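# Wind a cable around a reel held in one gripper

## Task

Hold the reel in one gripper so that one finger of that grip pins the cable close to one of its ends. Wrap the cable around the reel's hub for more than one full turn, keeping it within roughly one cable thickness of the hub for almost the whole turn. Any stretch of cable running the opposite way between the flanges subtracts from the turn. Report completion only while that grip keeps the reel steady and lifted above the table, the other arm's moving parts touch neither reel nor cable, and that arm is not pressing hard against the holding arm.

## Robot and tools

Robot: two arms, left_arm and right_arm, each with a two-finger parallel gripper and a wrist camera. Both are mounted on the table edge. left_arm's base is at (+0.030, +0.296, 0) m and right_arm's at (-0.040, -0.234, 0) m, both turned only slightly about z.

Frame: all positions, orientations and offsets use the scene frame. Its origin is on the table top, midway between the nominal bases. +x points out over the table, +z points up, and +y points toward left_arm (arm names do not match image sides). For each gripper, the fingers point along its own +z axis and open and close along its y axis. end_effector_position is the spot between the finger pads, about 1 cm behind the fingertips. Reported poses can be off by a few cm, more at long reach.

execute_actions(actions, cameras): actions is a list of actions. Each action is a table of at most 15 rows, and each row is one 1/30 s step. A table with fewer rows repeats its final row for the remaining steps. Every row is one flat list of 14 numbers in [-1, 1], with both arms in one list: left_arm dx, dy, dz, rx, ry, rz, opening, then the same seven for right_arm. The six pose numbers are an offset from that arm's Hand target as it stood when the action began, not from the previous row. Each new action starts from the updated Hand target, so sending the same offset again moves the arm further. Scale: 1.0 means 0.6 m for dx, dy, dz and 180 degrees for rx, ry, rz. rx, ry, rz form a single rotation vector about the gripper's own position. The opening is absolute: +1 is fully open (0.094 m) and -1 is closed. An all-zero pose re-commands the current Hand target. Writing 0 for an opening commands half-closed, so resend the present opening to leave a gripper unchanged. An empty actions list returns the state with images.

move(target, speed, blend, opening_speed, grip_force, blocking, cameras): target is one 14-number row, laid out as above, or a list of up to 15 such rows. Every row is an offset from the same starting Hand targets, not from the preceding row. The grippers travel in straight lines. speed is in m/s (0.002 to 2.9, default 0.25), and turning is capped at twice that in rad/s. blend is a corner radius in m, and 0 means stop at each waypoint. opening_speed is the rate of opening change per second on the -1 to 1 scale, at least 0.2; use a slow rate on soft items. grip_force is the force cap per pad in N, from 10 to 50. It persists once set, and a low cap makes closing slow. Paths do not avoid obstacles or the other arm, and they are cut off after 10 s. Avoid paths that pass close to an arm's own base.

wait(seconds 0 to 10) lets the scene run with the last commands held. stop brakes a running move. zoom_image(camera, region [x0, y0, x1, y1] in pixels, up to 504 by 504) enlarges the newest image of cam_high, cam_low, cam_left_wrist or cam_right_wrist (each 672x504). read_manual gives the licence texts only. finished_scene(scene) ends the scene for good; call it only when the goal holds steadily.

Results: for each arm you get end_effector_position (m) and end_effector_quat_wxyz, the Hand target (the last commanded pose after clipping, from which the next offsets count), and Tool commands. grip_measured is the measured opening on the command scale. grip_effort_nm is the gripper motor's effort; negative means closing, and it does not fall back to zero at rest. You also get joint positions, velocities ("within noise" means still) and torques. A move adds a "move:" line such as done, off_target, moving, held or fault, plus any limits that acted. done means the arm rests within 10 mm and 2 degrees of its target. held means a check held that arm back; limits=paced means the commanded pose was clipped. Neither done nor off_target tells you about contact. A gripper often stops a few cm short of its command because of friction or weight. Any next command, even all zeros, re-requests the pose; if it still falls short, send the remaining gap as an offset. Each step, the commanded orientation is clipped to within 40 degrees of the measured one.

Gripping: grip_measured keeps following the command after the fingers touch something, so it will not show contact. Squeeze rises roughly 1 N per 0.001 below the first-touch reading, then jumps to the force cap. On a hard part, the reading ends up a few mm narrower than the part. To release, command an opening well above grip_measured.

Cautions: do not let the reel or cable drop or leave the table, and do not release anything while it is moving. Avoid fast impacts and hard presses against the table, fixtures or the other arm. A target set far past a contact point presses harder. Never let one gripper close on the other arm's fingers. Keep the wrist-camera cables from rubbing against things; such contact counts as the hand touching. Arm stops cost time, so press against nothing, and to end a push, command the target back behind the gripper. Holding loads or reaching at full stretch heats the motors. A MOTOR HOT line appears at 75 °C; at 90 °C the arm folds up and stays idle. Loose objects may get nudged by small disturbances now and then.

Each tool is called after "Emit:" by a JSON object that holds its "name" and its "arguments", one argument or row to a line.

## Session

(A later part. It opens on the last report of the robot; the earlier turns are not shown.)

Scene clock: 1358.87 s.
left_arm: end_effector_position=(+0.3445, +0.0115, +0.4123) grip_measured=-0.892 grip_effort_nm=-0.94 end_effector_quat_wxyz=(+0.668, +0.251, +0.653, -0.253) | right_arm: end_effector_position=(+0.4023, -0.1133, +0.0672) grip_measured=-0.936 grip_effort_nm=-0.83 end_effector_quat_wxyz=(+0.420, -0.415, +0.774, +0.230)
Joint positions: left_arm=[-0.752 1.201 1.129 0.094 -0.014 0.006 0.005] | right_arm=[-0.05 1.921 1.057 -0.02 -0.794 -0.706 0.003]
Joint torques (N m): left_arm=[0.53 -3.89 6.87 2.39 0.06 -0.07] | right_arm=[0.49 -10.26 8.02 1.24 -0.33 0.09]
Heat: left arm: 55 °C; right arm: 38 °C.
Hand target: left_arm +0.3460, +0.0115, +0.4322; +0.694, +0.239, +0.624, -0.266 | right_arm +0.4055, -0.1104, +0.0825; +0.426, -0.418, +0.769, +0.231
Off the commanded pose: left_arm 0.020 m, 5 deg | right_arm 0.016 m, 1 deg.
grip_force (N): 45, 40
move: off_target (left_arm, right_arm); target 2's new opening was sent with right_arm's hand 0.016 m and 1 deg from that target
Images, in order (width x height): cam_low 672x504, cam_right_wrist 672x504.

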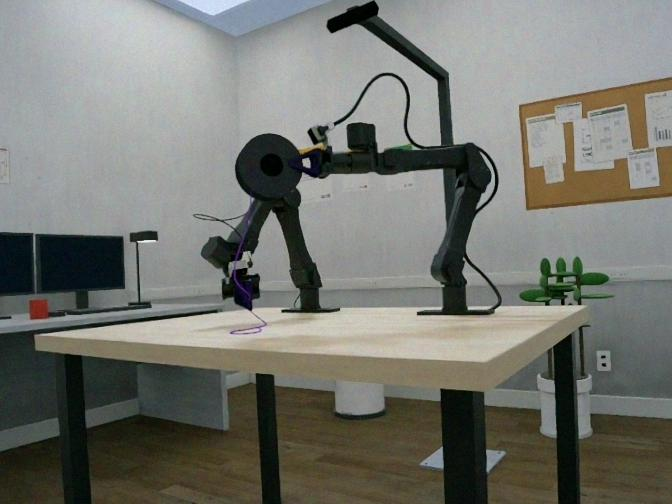

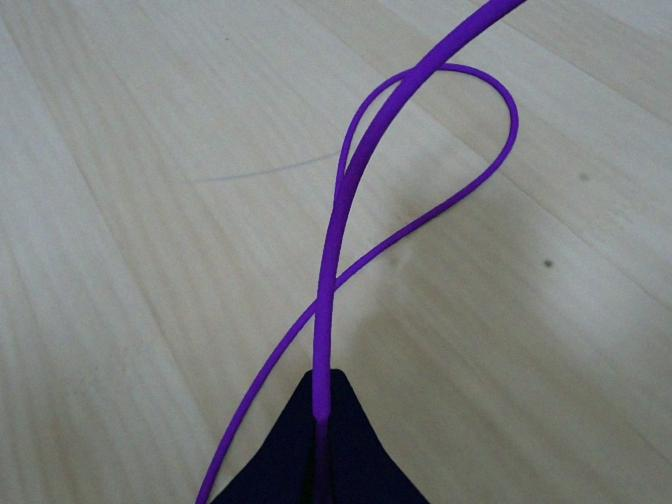

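Emit:
{"name": "move", "arguments": {
  "target": [
    [0,0,-0.1867,0,0,0,-1, -0.1427,0.0457,0.0292,0.0099,-0.0057,0.0166,-1],
    [0,0,-0.1867,0,0,0,-1, -0.3143,0.1497,0.1958,0.12,0.1098,0.0243,-1]
  ],
  "speed": 0.12,
  "blend": [0.03,0],
  "cameras": ["all"]
}}

Scene clock: 1491.77 s.
left_arm: end_effector_position=(+0.3445, +0.0115, +0.3004) grip_measured=-0.892 grip_effort_nm=-0.94 end_effector_quat_wxyz=(+0.668, +0.251, +0.653, -0.253) | right_arm: end_effector_position=(+0.2276, -0.0224, +0.2037) grip_measured=-0.936 grip_effort_nm=-0.85 end_effector_quat_wxyz=(+0.364, -0.314, +0.757, +0.442)
Joint positions: left_arm=[-0.752 1.229 0.699 0.551 -0.014 0.006 0.005] | right_arm=[0.189 1.188 0.724 -0.175 -0.957 -0.056 0.003]
Joint torques (N m): left_arm=[0.51 -3.78 6.95 2.41 0.06 -0.07] | right_arm=[0.62 -4.36 5.42 1.58 -0.43 0.05]
Heat: left arm: 59 °C; right arm: 37 °C.
Hand target: left_arm +0.3460, +0.0115, +0.3200; +0.694, +0.239, +0.624, -0.266 | right_arm +0.2169, -0.0206, +0.1999; +0.350, -0.314, +0.757, +0.454
Off the commanded pose: left_arm 0.020 m, 5 deg | right_arm 0.011 m, 2 deg.
grip_force (N): 45, 40
move: off_target (left_arm, right_arm)

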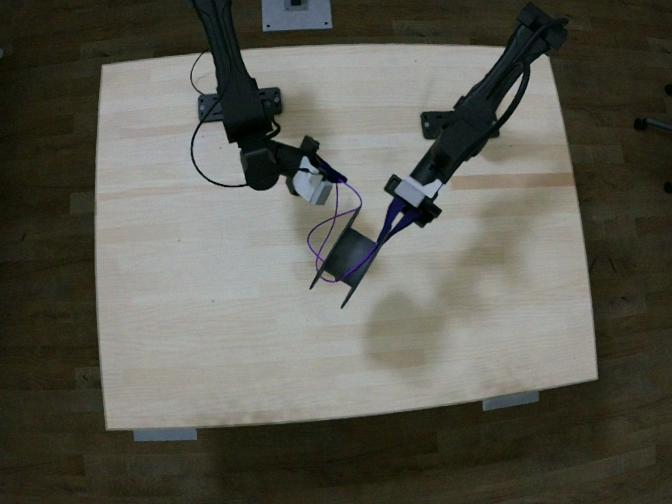

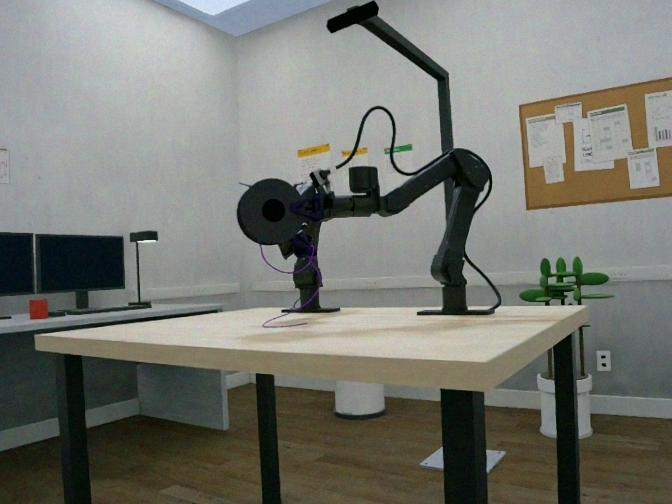

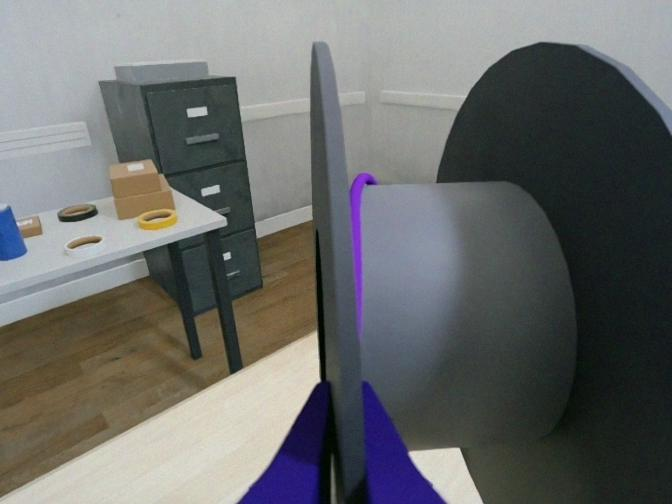

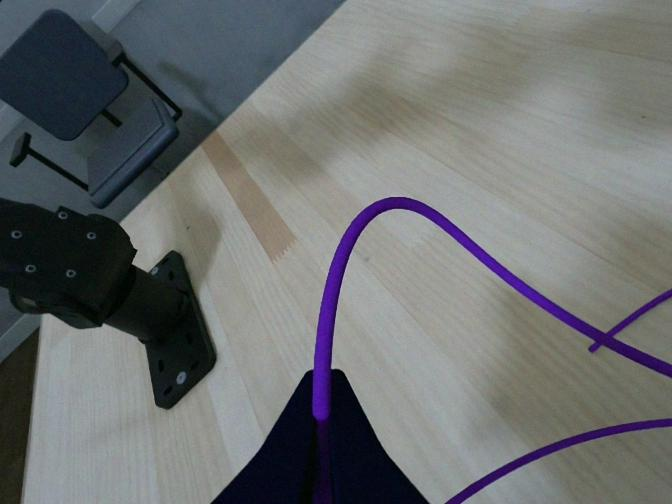

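Emit:
{"name": "zoom_image", "arguments": {
  "camera": "cam_high",
  "region": [250, 130, 450, 330]
}}

Emit:
{"name": "zoom_image", "arguments": {
  "camera": "cam_low",
  "region": [210, 150, 400, 340]
}}

Scaled by 2.520.

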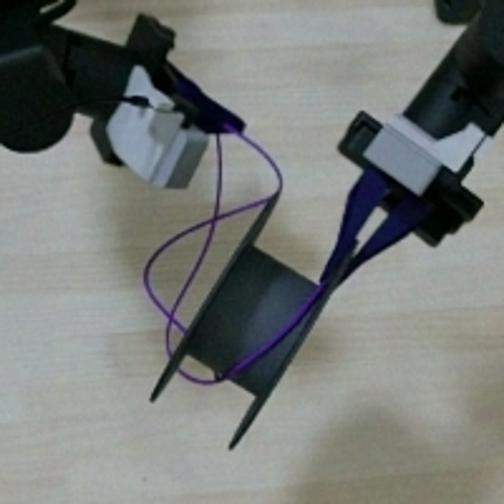

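Scaled by 2.653.

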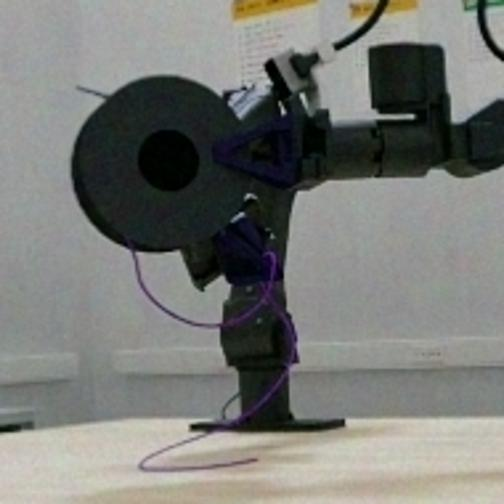

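Emit:
{"name": "move", "arguments": {
  "target": [
    [0,0,0,0,0,0,-1, 0.0123,0.0737,-0.1665,0.0325,0.0725,-0.0774,-1],
    [0,0,0,0,0,0,-1, -0.0498,0.2427,-0.1665,0.065,0.1449,-0.1547,-1]
  ],
  "speed": 0.12,
  "blend": [0.03,0],
  "cameras": ["all"]
}}

Scene clock: 1547.50 s.
left_arm: end_effector_position=(+0.3445, +0.0115, +0.3004) grip_measured=-0.892 grip_effort_nm=-0.94 end_effector_quat_wxyz=(+0.668, +0.251, +0.653, -0.253) | right_arm: end_effector_position=(+0.1837, +0.1191, +0.0954) grip_measured=-0.936 grip_effort_nm=-0.85 end_effector_quat_wxyz=(+0.295, +0.019, +0.822, +0.487)
Joint positions: left_arm=[-0.752 1.229 0.699 0.551 -0.014 0.006 0.005] | right_arm=[0.974 1.602 0.453 0.79 0.001 1.049 0.003]
Joint torques (N m): left_arm=[0.53 -3.78 6.97 2.41 0.06 -0.07] | right_arm=[0.65 -4.46 7.5 2.16 0.09 0.05]
Heat: left arm: 60 °C; right arm: 36 °C.
Hand target: left_arm +0.3460, +0.0115, +0.3200; +0.694, +0.239, +0.624, -0.266 | right_arm +0.1871, +0.1250, +0.1000; +0.300, +0.021, +0.819, +0.489
Off the commanded pose: left_arm 0.020 m, 5 deg | right_arm 0.008 m, 1 deg.
grip_force (N): 45, 40
move: off_target (left_arm)

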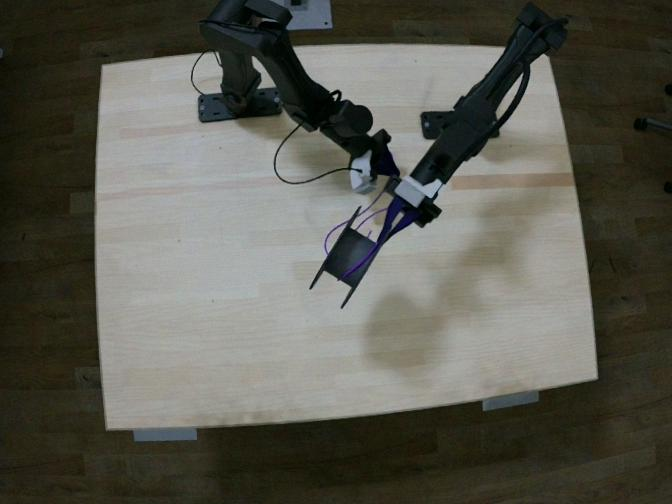

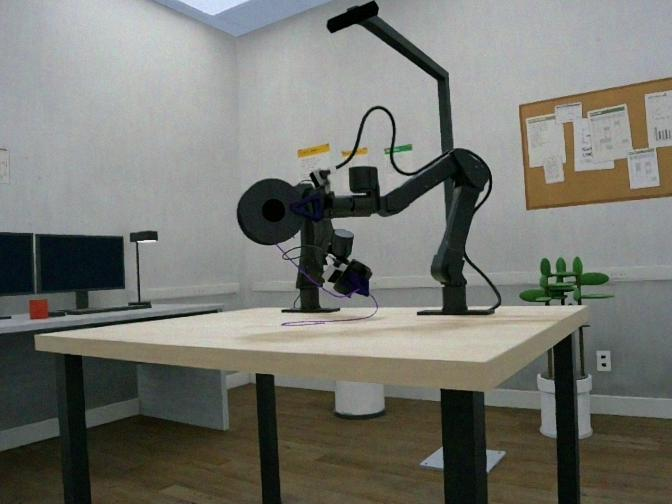

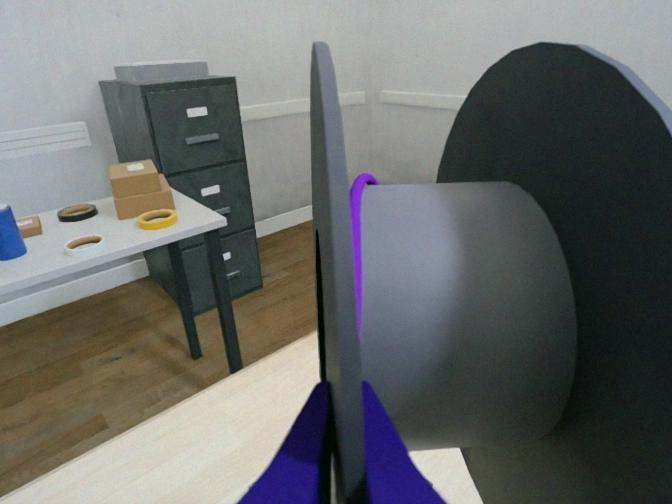

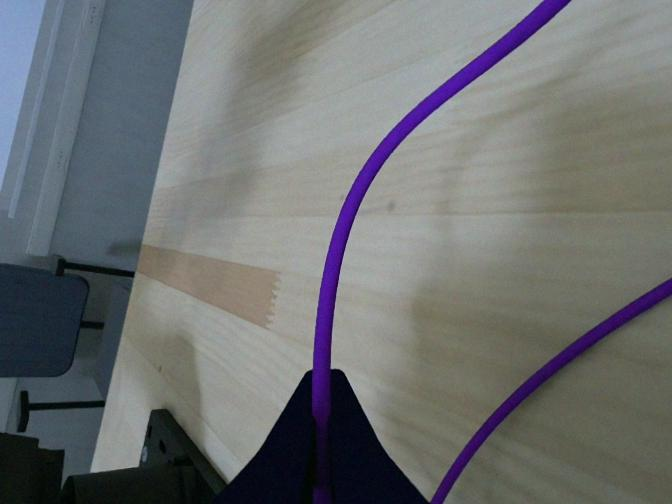

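Emit:
{"name": "zoom_image", "arguments": {
  "camera": "cam_high",
  "region": [280, 120, 460, 320]
}}

Emit:
{"name": "zoom_image", "arguments": {
  "camera": "cam_low",
  "region": [210, 150, 400, 340]
}}

Scaled by 2.520.

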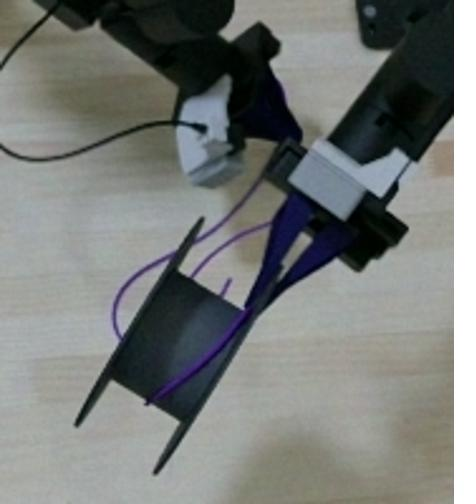

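Scaled by 2.653.

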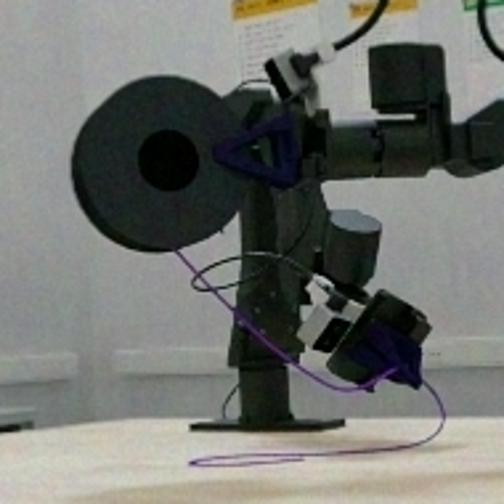

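Emit:
{"name": "move", "arguments": {
  "target": [0,0,0.0417,0,0,0,-1, 0,0,0,0,0,0,-1],
  "speed": 0.08,
  "cameras": ["cam_high","cam_low","cam_right_wrist"]
}}

Emit:
{"name": "zoom_image", "arguments": {
  "camera": "cam_high",
  "region": [280, 120, 460, 320]
}}

Emit:
{"name": "zoom_image", "arguments": {
  "camera": "cam_low",
  "region": [210, 150, 400, 340]
}}

Scene clock: 1578.30 s.
left_arm: end_effector_position=(+0.3456, +0.0104, +0.2921) grip_measured=-0.892 grip_effort_nm=-0.94 end_effector_quat_wxyz=(+0.650, +0.259, +0.671, -0.246) | right_arm: end_effector_position=(+0.1837, +0.1191, +0.0954) grip_measured=-0.936 grip_effort_nm=-0.85 end_effector_quat_wxyz=(+0.295, +0.019, +0.822, +0.487)
Joint positions: left_arm=[-0.752 1.229 0.722 0.473 -0.014 0.006 0.005] | right_arm=[0.974 1.602 0.453 0.79 0.001 1.049 0.003]
Joint torques (N m): left_arm=[0.54 -6.87 11.32 2.18 0.06 -0.07] | right_arm=[0.62 -4.48 7.53 2.17 0.12 0.06]
Heat: left arm: 61 °C; right arm: 37 °C.
Hand target: left_arm +0.3460, +0.0115, +0.3450; +0.694, +0.239, +0.624, -0.266 | right_arm +0.1871, +0.1251, +0.1000; +0.299, +0.021, +0.819, +0.489
Off the commanded pose: left_arm 0.053 m, 8 deg | right_arm 0.008 m, 1 deg.
grip_force (N): 45, 40
move: off_target (left_arm)
Images, in order (width x height): cam_high 672x504, cam_low 672x504, cam_right_wrist 672x504.

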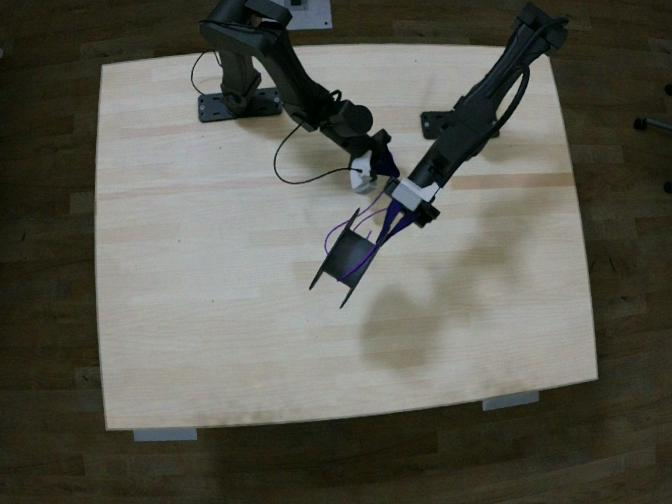

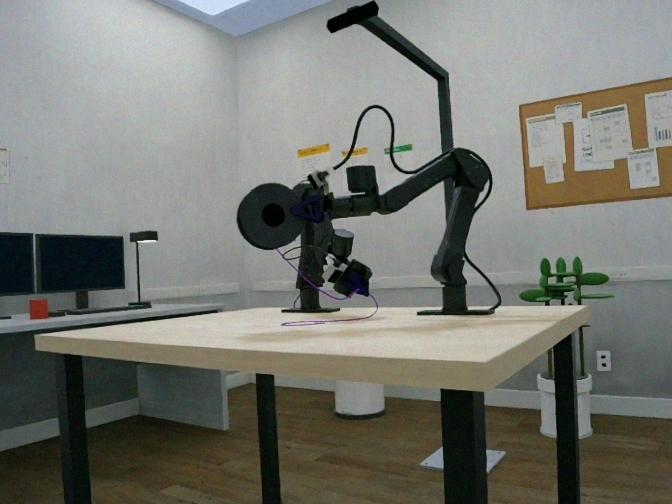

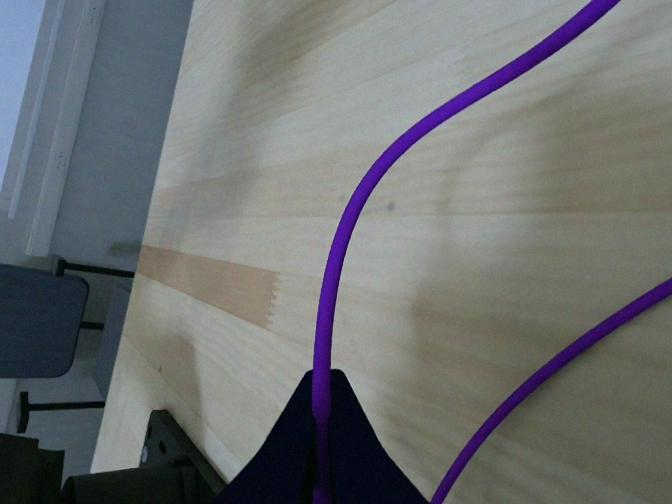

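Scaled by 2.520.

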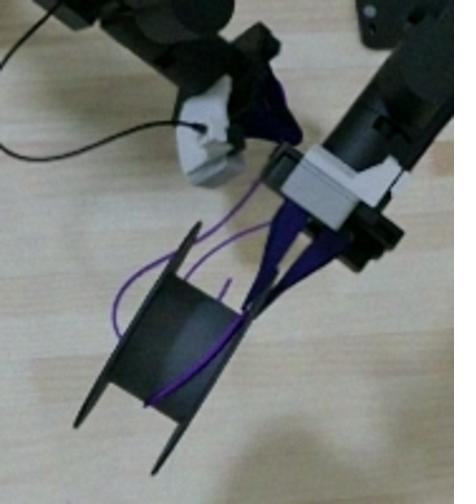

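Scaled by 2.653.

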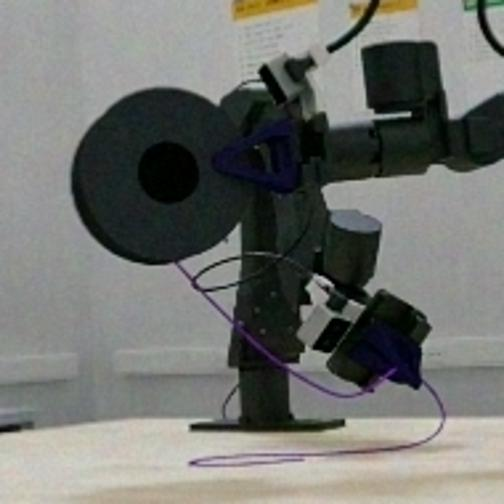

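Emit:
{"name": "move", "arguments": {
  "target": [0.0193,-0.0197,0.05,0.1902,0.2114,-0.0005,-1, 0,0,0,0,0,0,-1],
  "speed": 0.12,
  "cameras": ["all"]
}}

Scene clock: 1601.37 s.
left_arm: end_effector_position=(+0.3508, +0.0056, +0.3621) grip_measured=-0.892 grip_effort_nm=-0.94 end_effector_quat_wxyz=(+0.336, +0.339, +0.870, -0.123) | right_arm: end_effector_position=(+0.1837, +0.1191, +0.0954) grip_measured=-0.936 grip_effort_nm=-0.85 end_effector_quat_wxyz=(+0.295, +0.019, +0.822, +0.487)
Joint positions: left_arm=[-0.752 1.807 2.325 -1.356 -0.014 0.006 0.005] | right_arm=[0.974 1.602 0.453 0.79 0.001 1.049 0.003]
Joint torques (N m): left_arm=[0.42 -6.8 8.35 1.53 0.07 -0.11] | right_arm=[0.62 -4.51 7.49 2.18 0.15 0.04]
Heat: left arm: 58 °C; right arm: 37 °C.
Hand target: left_arm +0.3576, -0.0003, +0.3751; +0.356, +0.331, +0.863, -0.137 | right_arm +0.1871, +0.1251, +0.1000; +0.299, +0.021, +0.819, +0.489
Off the commanded pose: left_arm 0.016 m, 3 deg | right_arm 0.008 m, 1 deg.
grip_force (N): 45, 40
move: off_target (left_arm)

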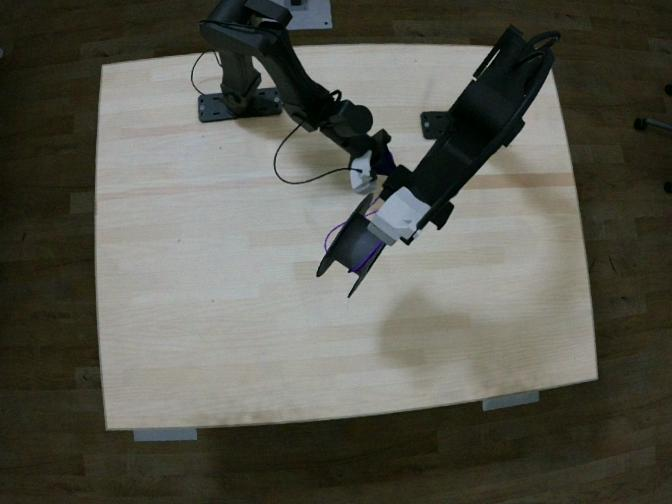

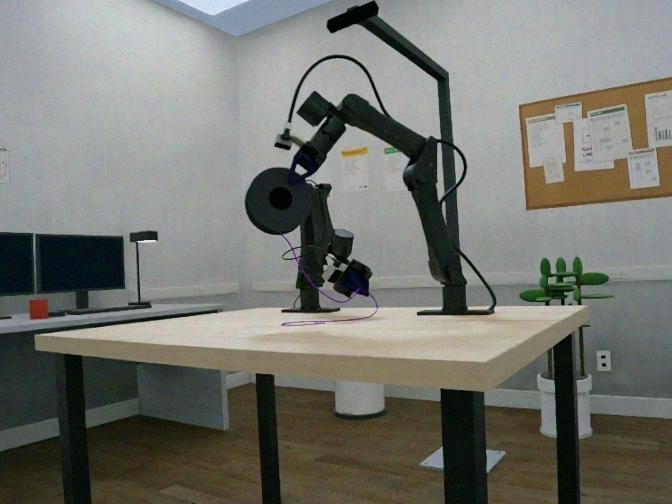

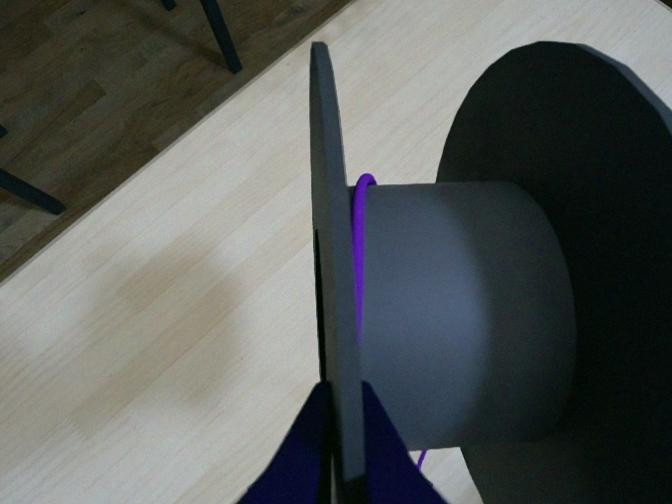

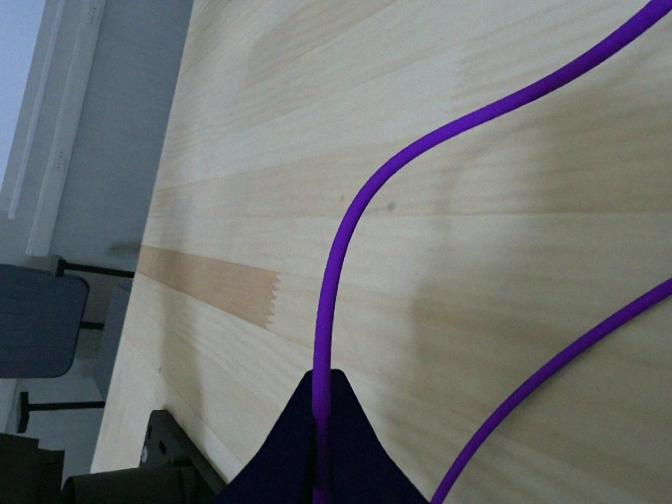

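Emit:
{"name": "zoom_image", "arguments": {
  "camera": "cam_high",
  "region": [280, 130, 460, 310]
}}

Emit:
{"name": "zoom_image", "arguments": {
  "camera": "cam_low",
  "region": [220, 100, 400, 340]
}}

Scaled by 2.800.

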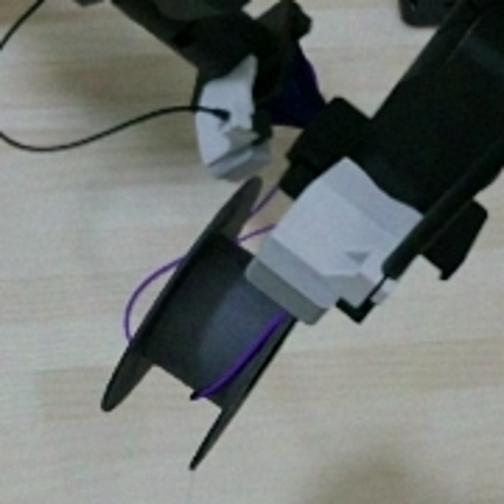

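Scaled by 2.100.

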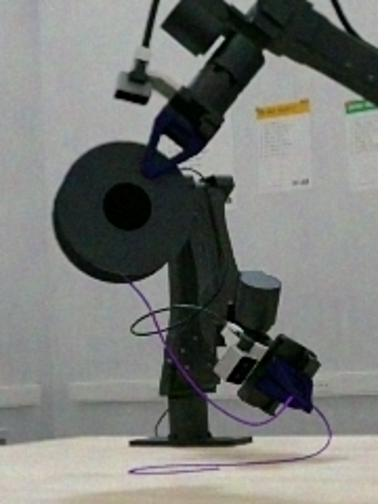

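Emit:
{"name": "move", "arguments": {
  "target": [0,0,0.0917,0,0,0,-1, 0.0,0.0,0.0,0,0,0,-1],
  "speed": 0.08,
  "cameras": ["cam_high","cam_low","cam_right_wrist"]
}}

Emit:
{"name": "zoom_image", "arguments": {
  "camera": "cam_high",
  "region": [280, 130, 460, 310]
}}

Emit:
{"name": "zoom_image", "arguments": {
  "camera": "cam_low",
  "region": [220, 100, 400, 340]
}}

Scene clock: 1616.17 s.
left_arm: end_effector_position=(+0.3530, +0.0036, +0.4161) grip_measured=-0.892 grip_effort_nm=-0.94 end_effector_quat_wxyz=(+0.386, +0.331, +0.849, -0.143) | right_arm: end_effector_position=(+0.1838, +0.1191, +0.0954) grip_measured=-0.936 grip_effort_nm=-0.85 end_effector_quat_wxyz=(+0.295, +0.019, +0.822, +0.487)
Joint positions: left_arm=[-0.752 1.996 2.837 -1.563 -0.014 0.006 0.005] | right_arm=[0.974 1.602 0.453 0.79 0.002 1.049 0.003]
Joint torques (N m): left_arm=[0.36 -7.61 6.19 1.66 0.06 -0.11] | right_arm=[0.64 -4.49 7.46 2.15 0.13 0.06]
Heat: left arm: 55 °C; right arm: 37 °C.
Hand target: left_arm +0.3576, -0.0003, +0.4302; +0.356, +0.331, +0.863, -0.137 | right_arm +0.1871, +0.1250, +0.1000; +0.300, +0.021, +0.819, +0.489
Off the commanded pose: left_arm 0.015 m, 4 deg | right_arm 0.008 m, 1 deg.
elbow stopped short (left arm): the move would have taken joint 3 (elbow) straighter than the controller allows.
grip_force (N): 45, 40
move: off_target (left_arm)
Images, in order (width x height): cam_high 672x504, cam_low 672x504, cam_right_wrist 672x504.

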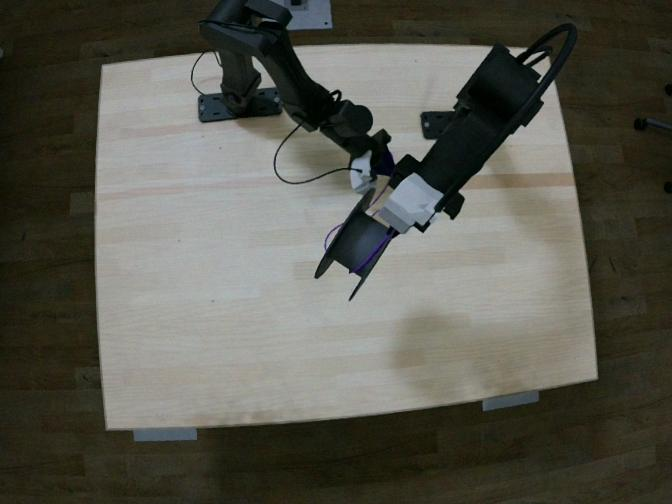

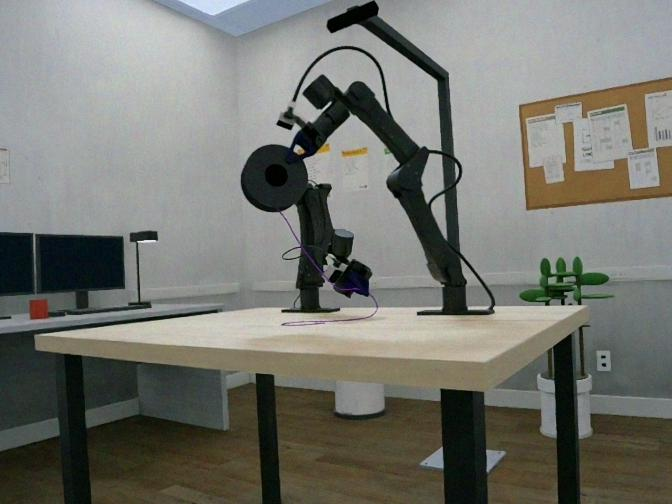

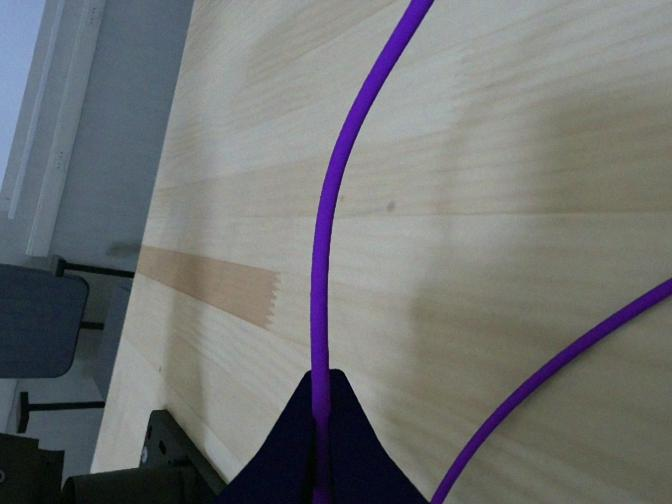

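Scaled by 2.800.

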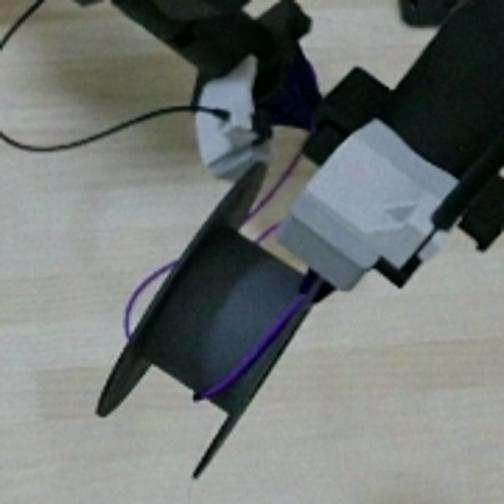

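Scaled by 2.100.

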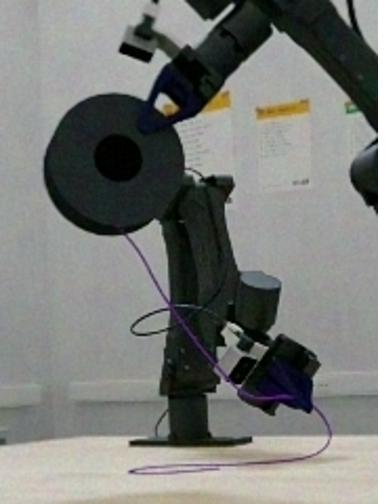

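Emit:
{"name": "move", "arguments": {
  "target": [0,0,0.0,0,0,0,-1, -0.0545,0.0648,-0.0173,0,0,0,-1],
  "speed": 0.08,
  "cameras": ["cam_high","cam_low","cam_right_wrist"]
}}

Emit:
{"name": "zoom_image", "arguments": {
  "camera": "cam_high",
  "region": [280, 130, 460, 310]
}}

Emit:
{"name": "zoom_image", "arguments": {
  "camera": "cam_low",
  "region": [220, 100, 400, 340]
}}

Scene clock: 1637.30 s.
left_arm: end_effector_position=(+0.3522, +0.0044, +0.4148) grip_measured=-0.892 grip_effort_nm=-0.94 end_effector_quat_wxyz=(+0.383, +0.331, +0.850, -0.141) | right_arm: end_effector_position=(+0.1519, +0.1573, +0.0847) grip_measured=-0.936 grip_effort_nm=-0.85 end_effector_quat_wxyz=(+0.294, +0.018, +0.824, +0.484)
Joint positions: left_arm=[-0.752 1.996 2.837 -1.57 -0.014 0.006 0.005] | right_arm=[1.151 1.712 0.52 0.821 0.166 1.11 0.003]
Joint torques (N m): left_arm=[0.36 -7.66 6.13 1.71 0.06 -0.11] | right_arm=[0.59 -5.03 7.17 2.27 0.16 0.07]
Heat: left arm: 55 °C; right arm: 37 °C.
Hand target: left_arm +0.3575, -0.0003, +0.4301; +0.356, +0.331, +0.863, -0.137 | right_arm +0.1543, +0.1639, +0.0896; +0.300, +0.021, +0.819, +0.489
Off the commanded pose: left_arm 0.017 m, 3 deg | right_arm 0.009 m, 1 deg.
elbow stopped short (left arm): the move would have taken joint 3 (elbow) straighter than the controller allows.
joint read past its limit (left arm) — joint 4 (wrist pitch), lower limit.
grip_force (N): 45, 40
move: off_target (left_arm)
Images, in order (width x height): cam_high 672x504, cam_low 672x504, cam_right_wrist 672x504.

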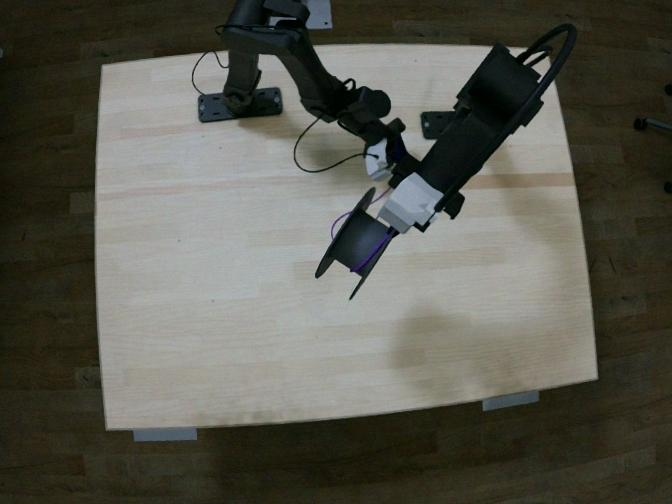

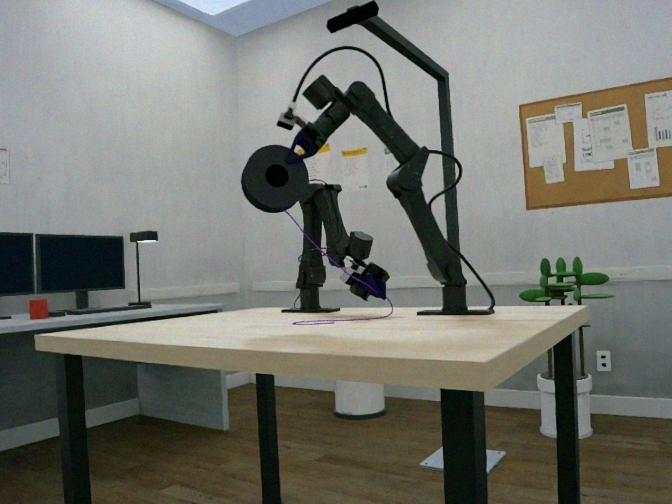

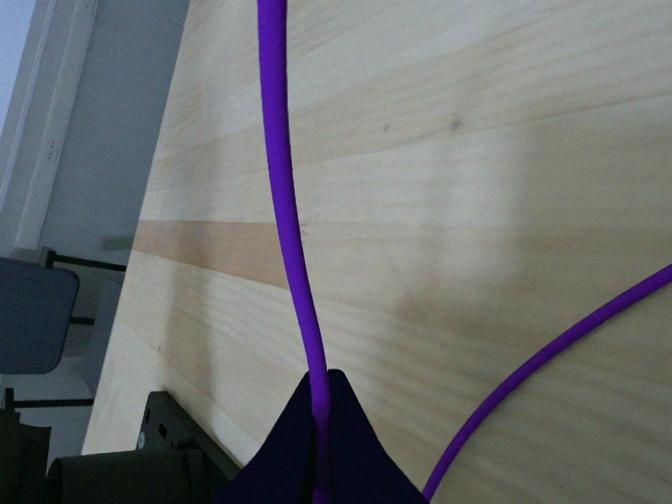

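Scaled by 2.800.

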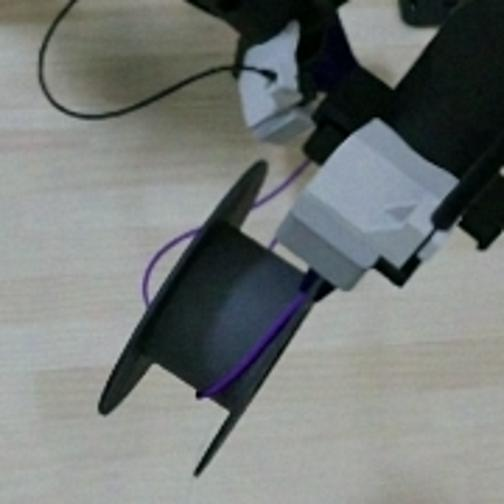

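Scaled by 2.100.

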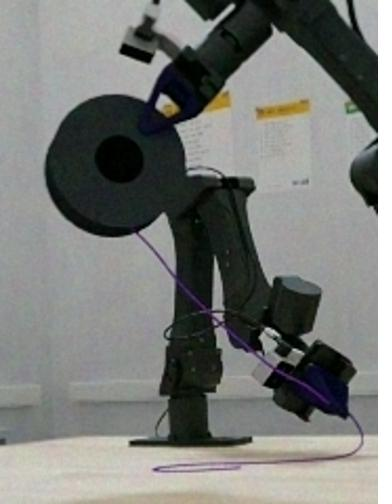

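Emit:
{"name": "wait", "arguments": {
  "seconds": 0.1,
  "cameras": ["cam_left_wrist"]
}}

Scene clock: 1648.77 s.
left_arm: end_effector_position=(+0.3522, +0.0044, +0.4148) grip_measured=-0.892 grip_effort_nm=-0.94 end_effector_quat_wxyz=(+0.383, +0.331, +0.850, -0.141) | right_arm: end_effector_position=(+0.1520, +0.1573, +0.0847) grip_measured=-0.936 grip_effort_nm=-0.85 end_effector_quat_wxyz=(+0.295, +0.018, +0.824, +0.484)
Joint positions: left_arm=[-0.752 1.996 2.837 -1.57 -0.014 0.006 0.005] | right_arm=[1.151 1.712 0.52 0.821 0.166 1.11 0.003]
Joint torques (N m): left_arm=[0.35 -7.66 6.13 1.71 0.06 -0.1] | right_arm=[0.61 -5.08 7.25 2.25 0.15 0.07]
Heat: left arm: 53 °C; right arm: 37 °C.
Hand target: left_arm +0.3575, -0.0003, +0.4301; +0.356, +0.331, +0.863, -0.137 | right_arm +0.1543, +0.1639, +0.0896; +0.299, +0.021, +0.819, +0.489
Tool commands: left_gripper/opening=-1.0 right_gripper/opening=-1.0
Off the commanded pose: left_arm 0.017 m, 3 deg | right_arm 0.009 m, 1 deg.
joint read past its limit (left arm) — joint 4 (wrist pitch), lower limit.
grip_force (N): 45, 40
wait: 0.10 s; at rest from the start
Images, in order (width x height): cam_left_wrist 672x504.

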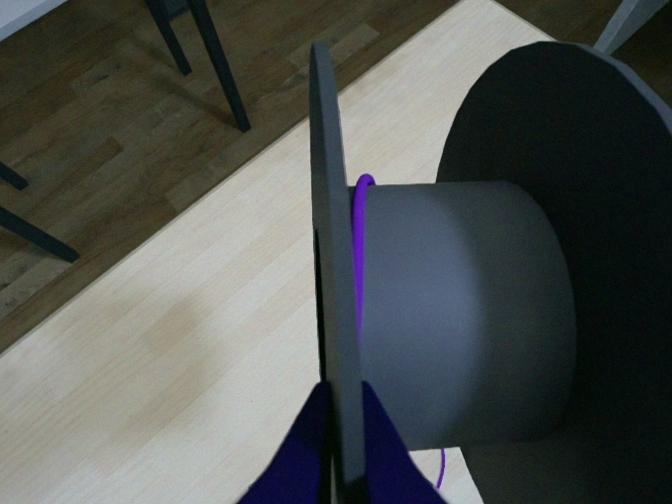

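Emit:
{"name": "zoom_image", "arguments": {
  "camera": "cam_left_wrist",
  "region": [370, 420, 500, 504]
}}

Scaled by 3.877.

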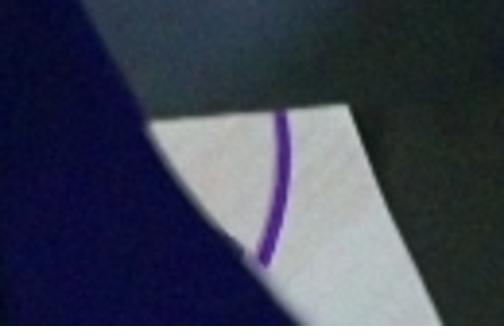

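Emit:
{"name": "zoom_image", "arguments": {
  "camera": "cam_low",
  "region": [235, 140, 325, 240]
}}

Emit:
{"name": "zoom_image", "arguments": {
  "camera": "cam_high",
  "region": [310, 170, 410, 270]
}}

This scene's latest camera images include none from cam_low. They are from: cam_left_wrist. cam_low's image comes with the result of a call that names it in "cameras".

This scene's latest camera images include none from cam_high. They are from: cam_left_wrist. cam_high's image comes with the result of a call that names it in "cameras".

Emit:
{"name": "wait", "arguments": {
  "seconds": 0.1,
  "cameras": ["cam_high","cam_low"]
}}

Emit:
{"name": "zoom_image", "arguments": {
  "camera": "cam_low",
  "region": [235, 140, 325, 240]
}}

Emit:
{"name": "zoom_image", "arguments": {
  "camera": "cam_high",
  "region": [310, 170, 410, 270]
}}

Scene clock: 1676.87 s.
left_arm: end_effector_position=(+0.3522, +0.0044, +0.4148) grip_measured=-0.892 grip_effort_nm=-0.94 end_effector_quat_wxyz=(+0.383, +0.331, +0.850, -0.141) | right_arm: end_effector_position=(+0.1520, +0.1573, +0.0847) grip_measured=-0.936 grip_effort_nm=-0.85 end_effector_quat_wxyz=(+0.295, +0.018, +0.824, +0.484)
Joint positions: left_arm=[-0.752 1.996 2.837 -1.57 -0.014 0.006 0.005] | right_arm=[1.151 1.712 0.52 0.821 0.166 1.11 0.003]
Joint torques (N m): left_arm=[0.35 -7.66 6.12 1.71 0.06 -0.1] | right_arm=[0.58 -5.03 7.19 2.24 0.15 0.06]
Heat: left arm: 52 °C; right arm: 37 °C.
Hand target: left_arm +0.3575, -0.0003, +0.4301; +0.356, +0.331, +0.863, -0.137 | right_arm +0.1543, +0.1639, +0.0896; +0.299, +0.021, +0.819, +0.489
Tool commands: left_gripper/opening=-1.0 right_gripper/opening=-1.0
Off the commanded pose: left_arm 0.017 m, 3 deg | right_arm 0.009 m, 1 deg.
joint read past its limit (left arm) — joint 4 (wrist pitch), lower limit.
grip_force (N): 45, 40
wait: 0.10 s; at rest from the start
Images, in order (width x height): cam_high 672x504, cam_low 672x504.

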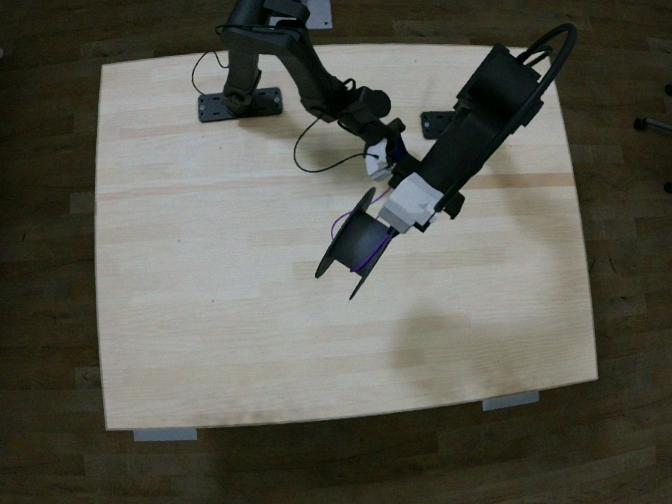

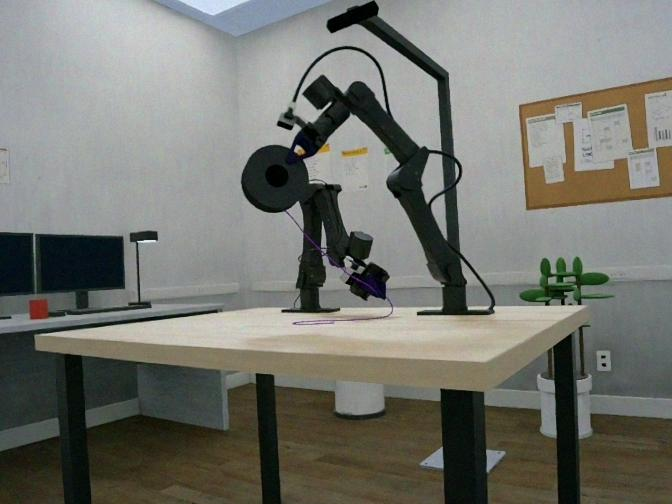

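Scaled by 5.040.

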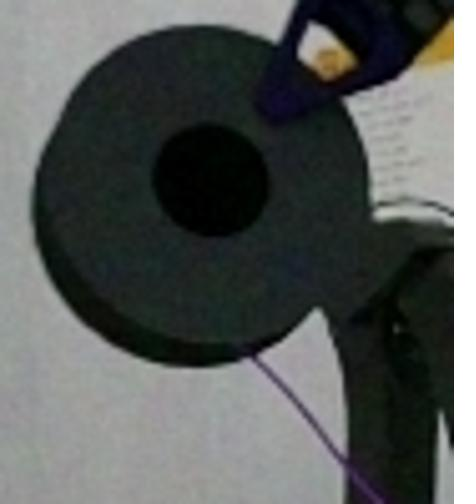

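Scaled by 5.040.

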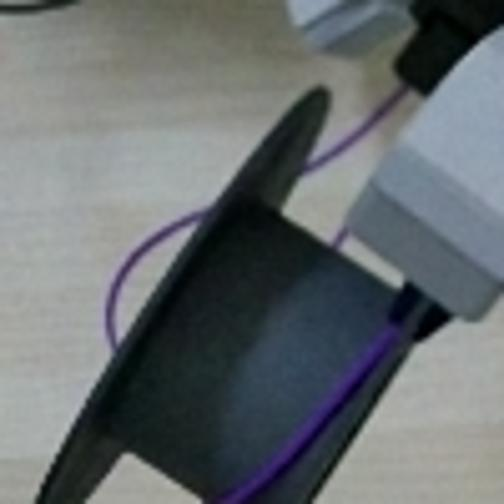

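Emit:
{"name": "move", "arguments": {
  "target": [
    [0,0,0.0,0,0,0,-1, 0.025,0.0395,-0.0175,0,0,0,-1],
    [0,0,0.0,0,0,0,-1, 0.025,0.0395,-0.0175,0,0,0,-0.83]
  ],
  "speed": 0.06,
  "opening_speed": 0.3,
  "cameras": ["cam_high","cam_low","cam_right_wrist"]
}}

Scene clock: 1790.40 s.
left_arm: end_effector_position=(+0.3515, +0.0050, +0.4138) grip_measured=-0.892 grip_effort_nm=-0.95 end_effector_quat_wxyz=(+0.381, +0.332, +0.852, -0.140) | right_arm: end_effector_position=(+0.1655, +0.1829, +0.0779) grip_measured=-0.833 grip_effort_nm=0.13 end_effector_quat_wxyz=(+0.298, +0.021, +0.820, +0.488)
Joint positions: left_arm=[-0.752 1.996 2.837 -1.576 -0.014 0.006 0.005] | right_arm=[1.145 1.836 0.625 0.852 0.166 1.11 0.008]
Joint torques (N m): left_arm=[0.35 -7.66 6.12 1.76 0.06 -0.11] | right_arm=[-0.39 -5.83 6.95 2.2 0.03 0.01]
Heat: left arm: 48 °C; right arm: 39 °C.
Hand target: left_arm +0.3576, -0.0004, +0.4302; +0.356, +0.331, +0.863, -0.137 | right_arm +0.1693, +0.1876, +0.0791; +0.299, +0.021, +0.819, +0.489
Off the commanded pose: left_arm 0.018 m, 3 deg | right_arm 0.006 m, 0 deg.
elbow stopped short (left arm): the move would have taken joint 3 (elbow) straighter than the controller allows.
joint read past its limit (left arm) — joint 4 (wrist pitch), lower limit.
grip_force (N): 45, 40
move: off_target (left_arm)
Images, in order (width x height): cam_high 672x504, cam_low 672x504, cam_right_wrist 672x504.

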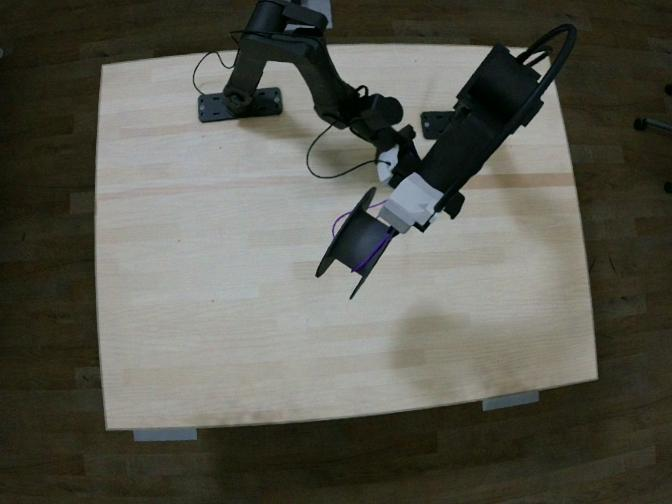

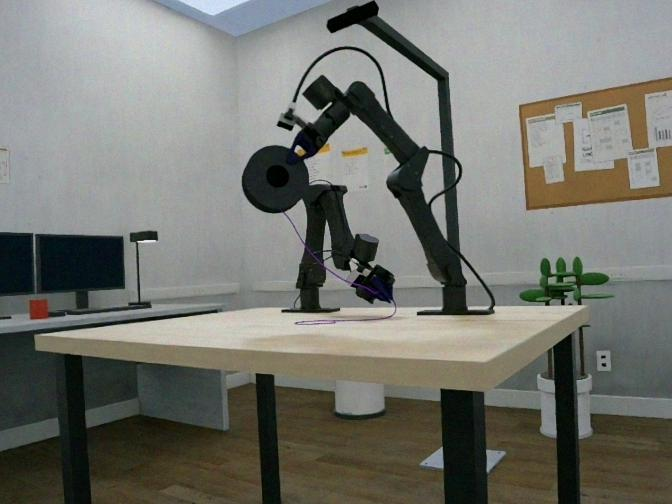

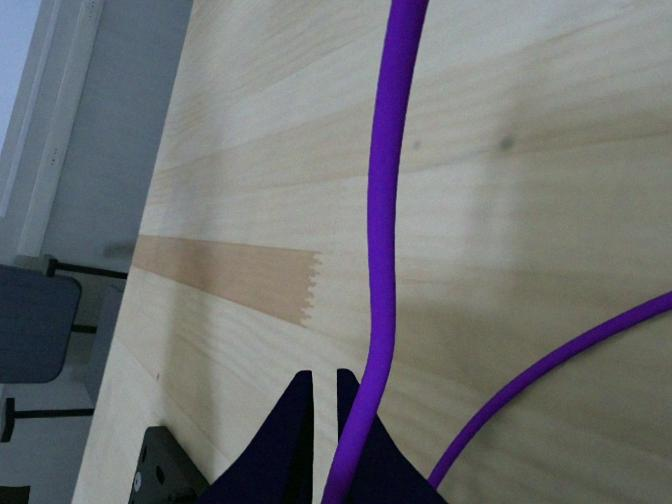

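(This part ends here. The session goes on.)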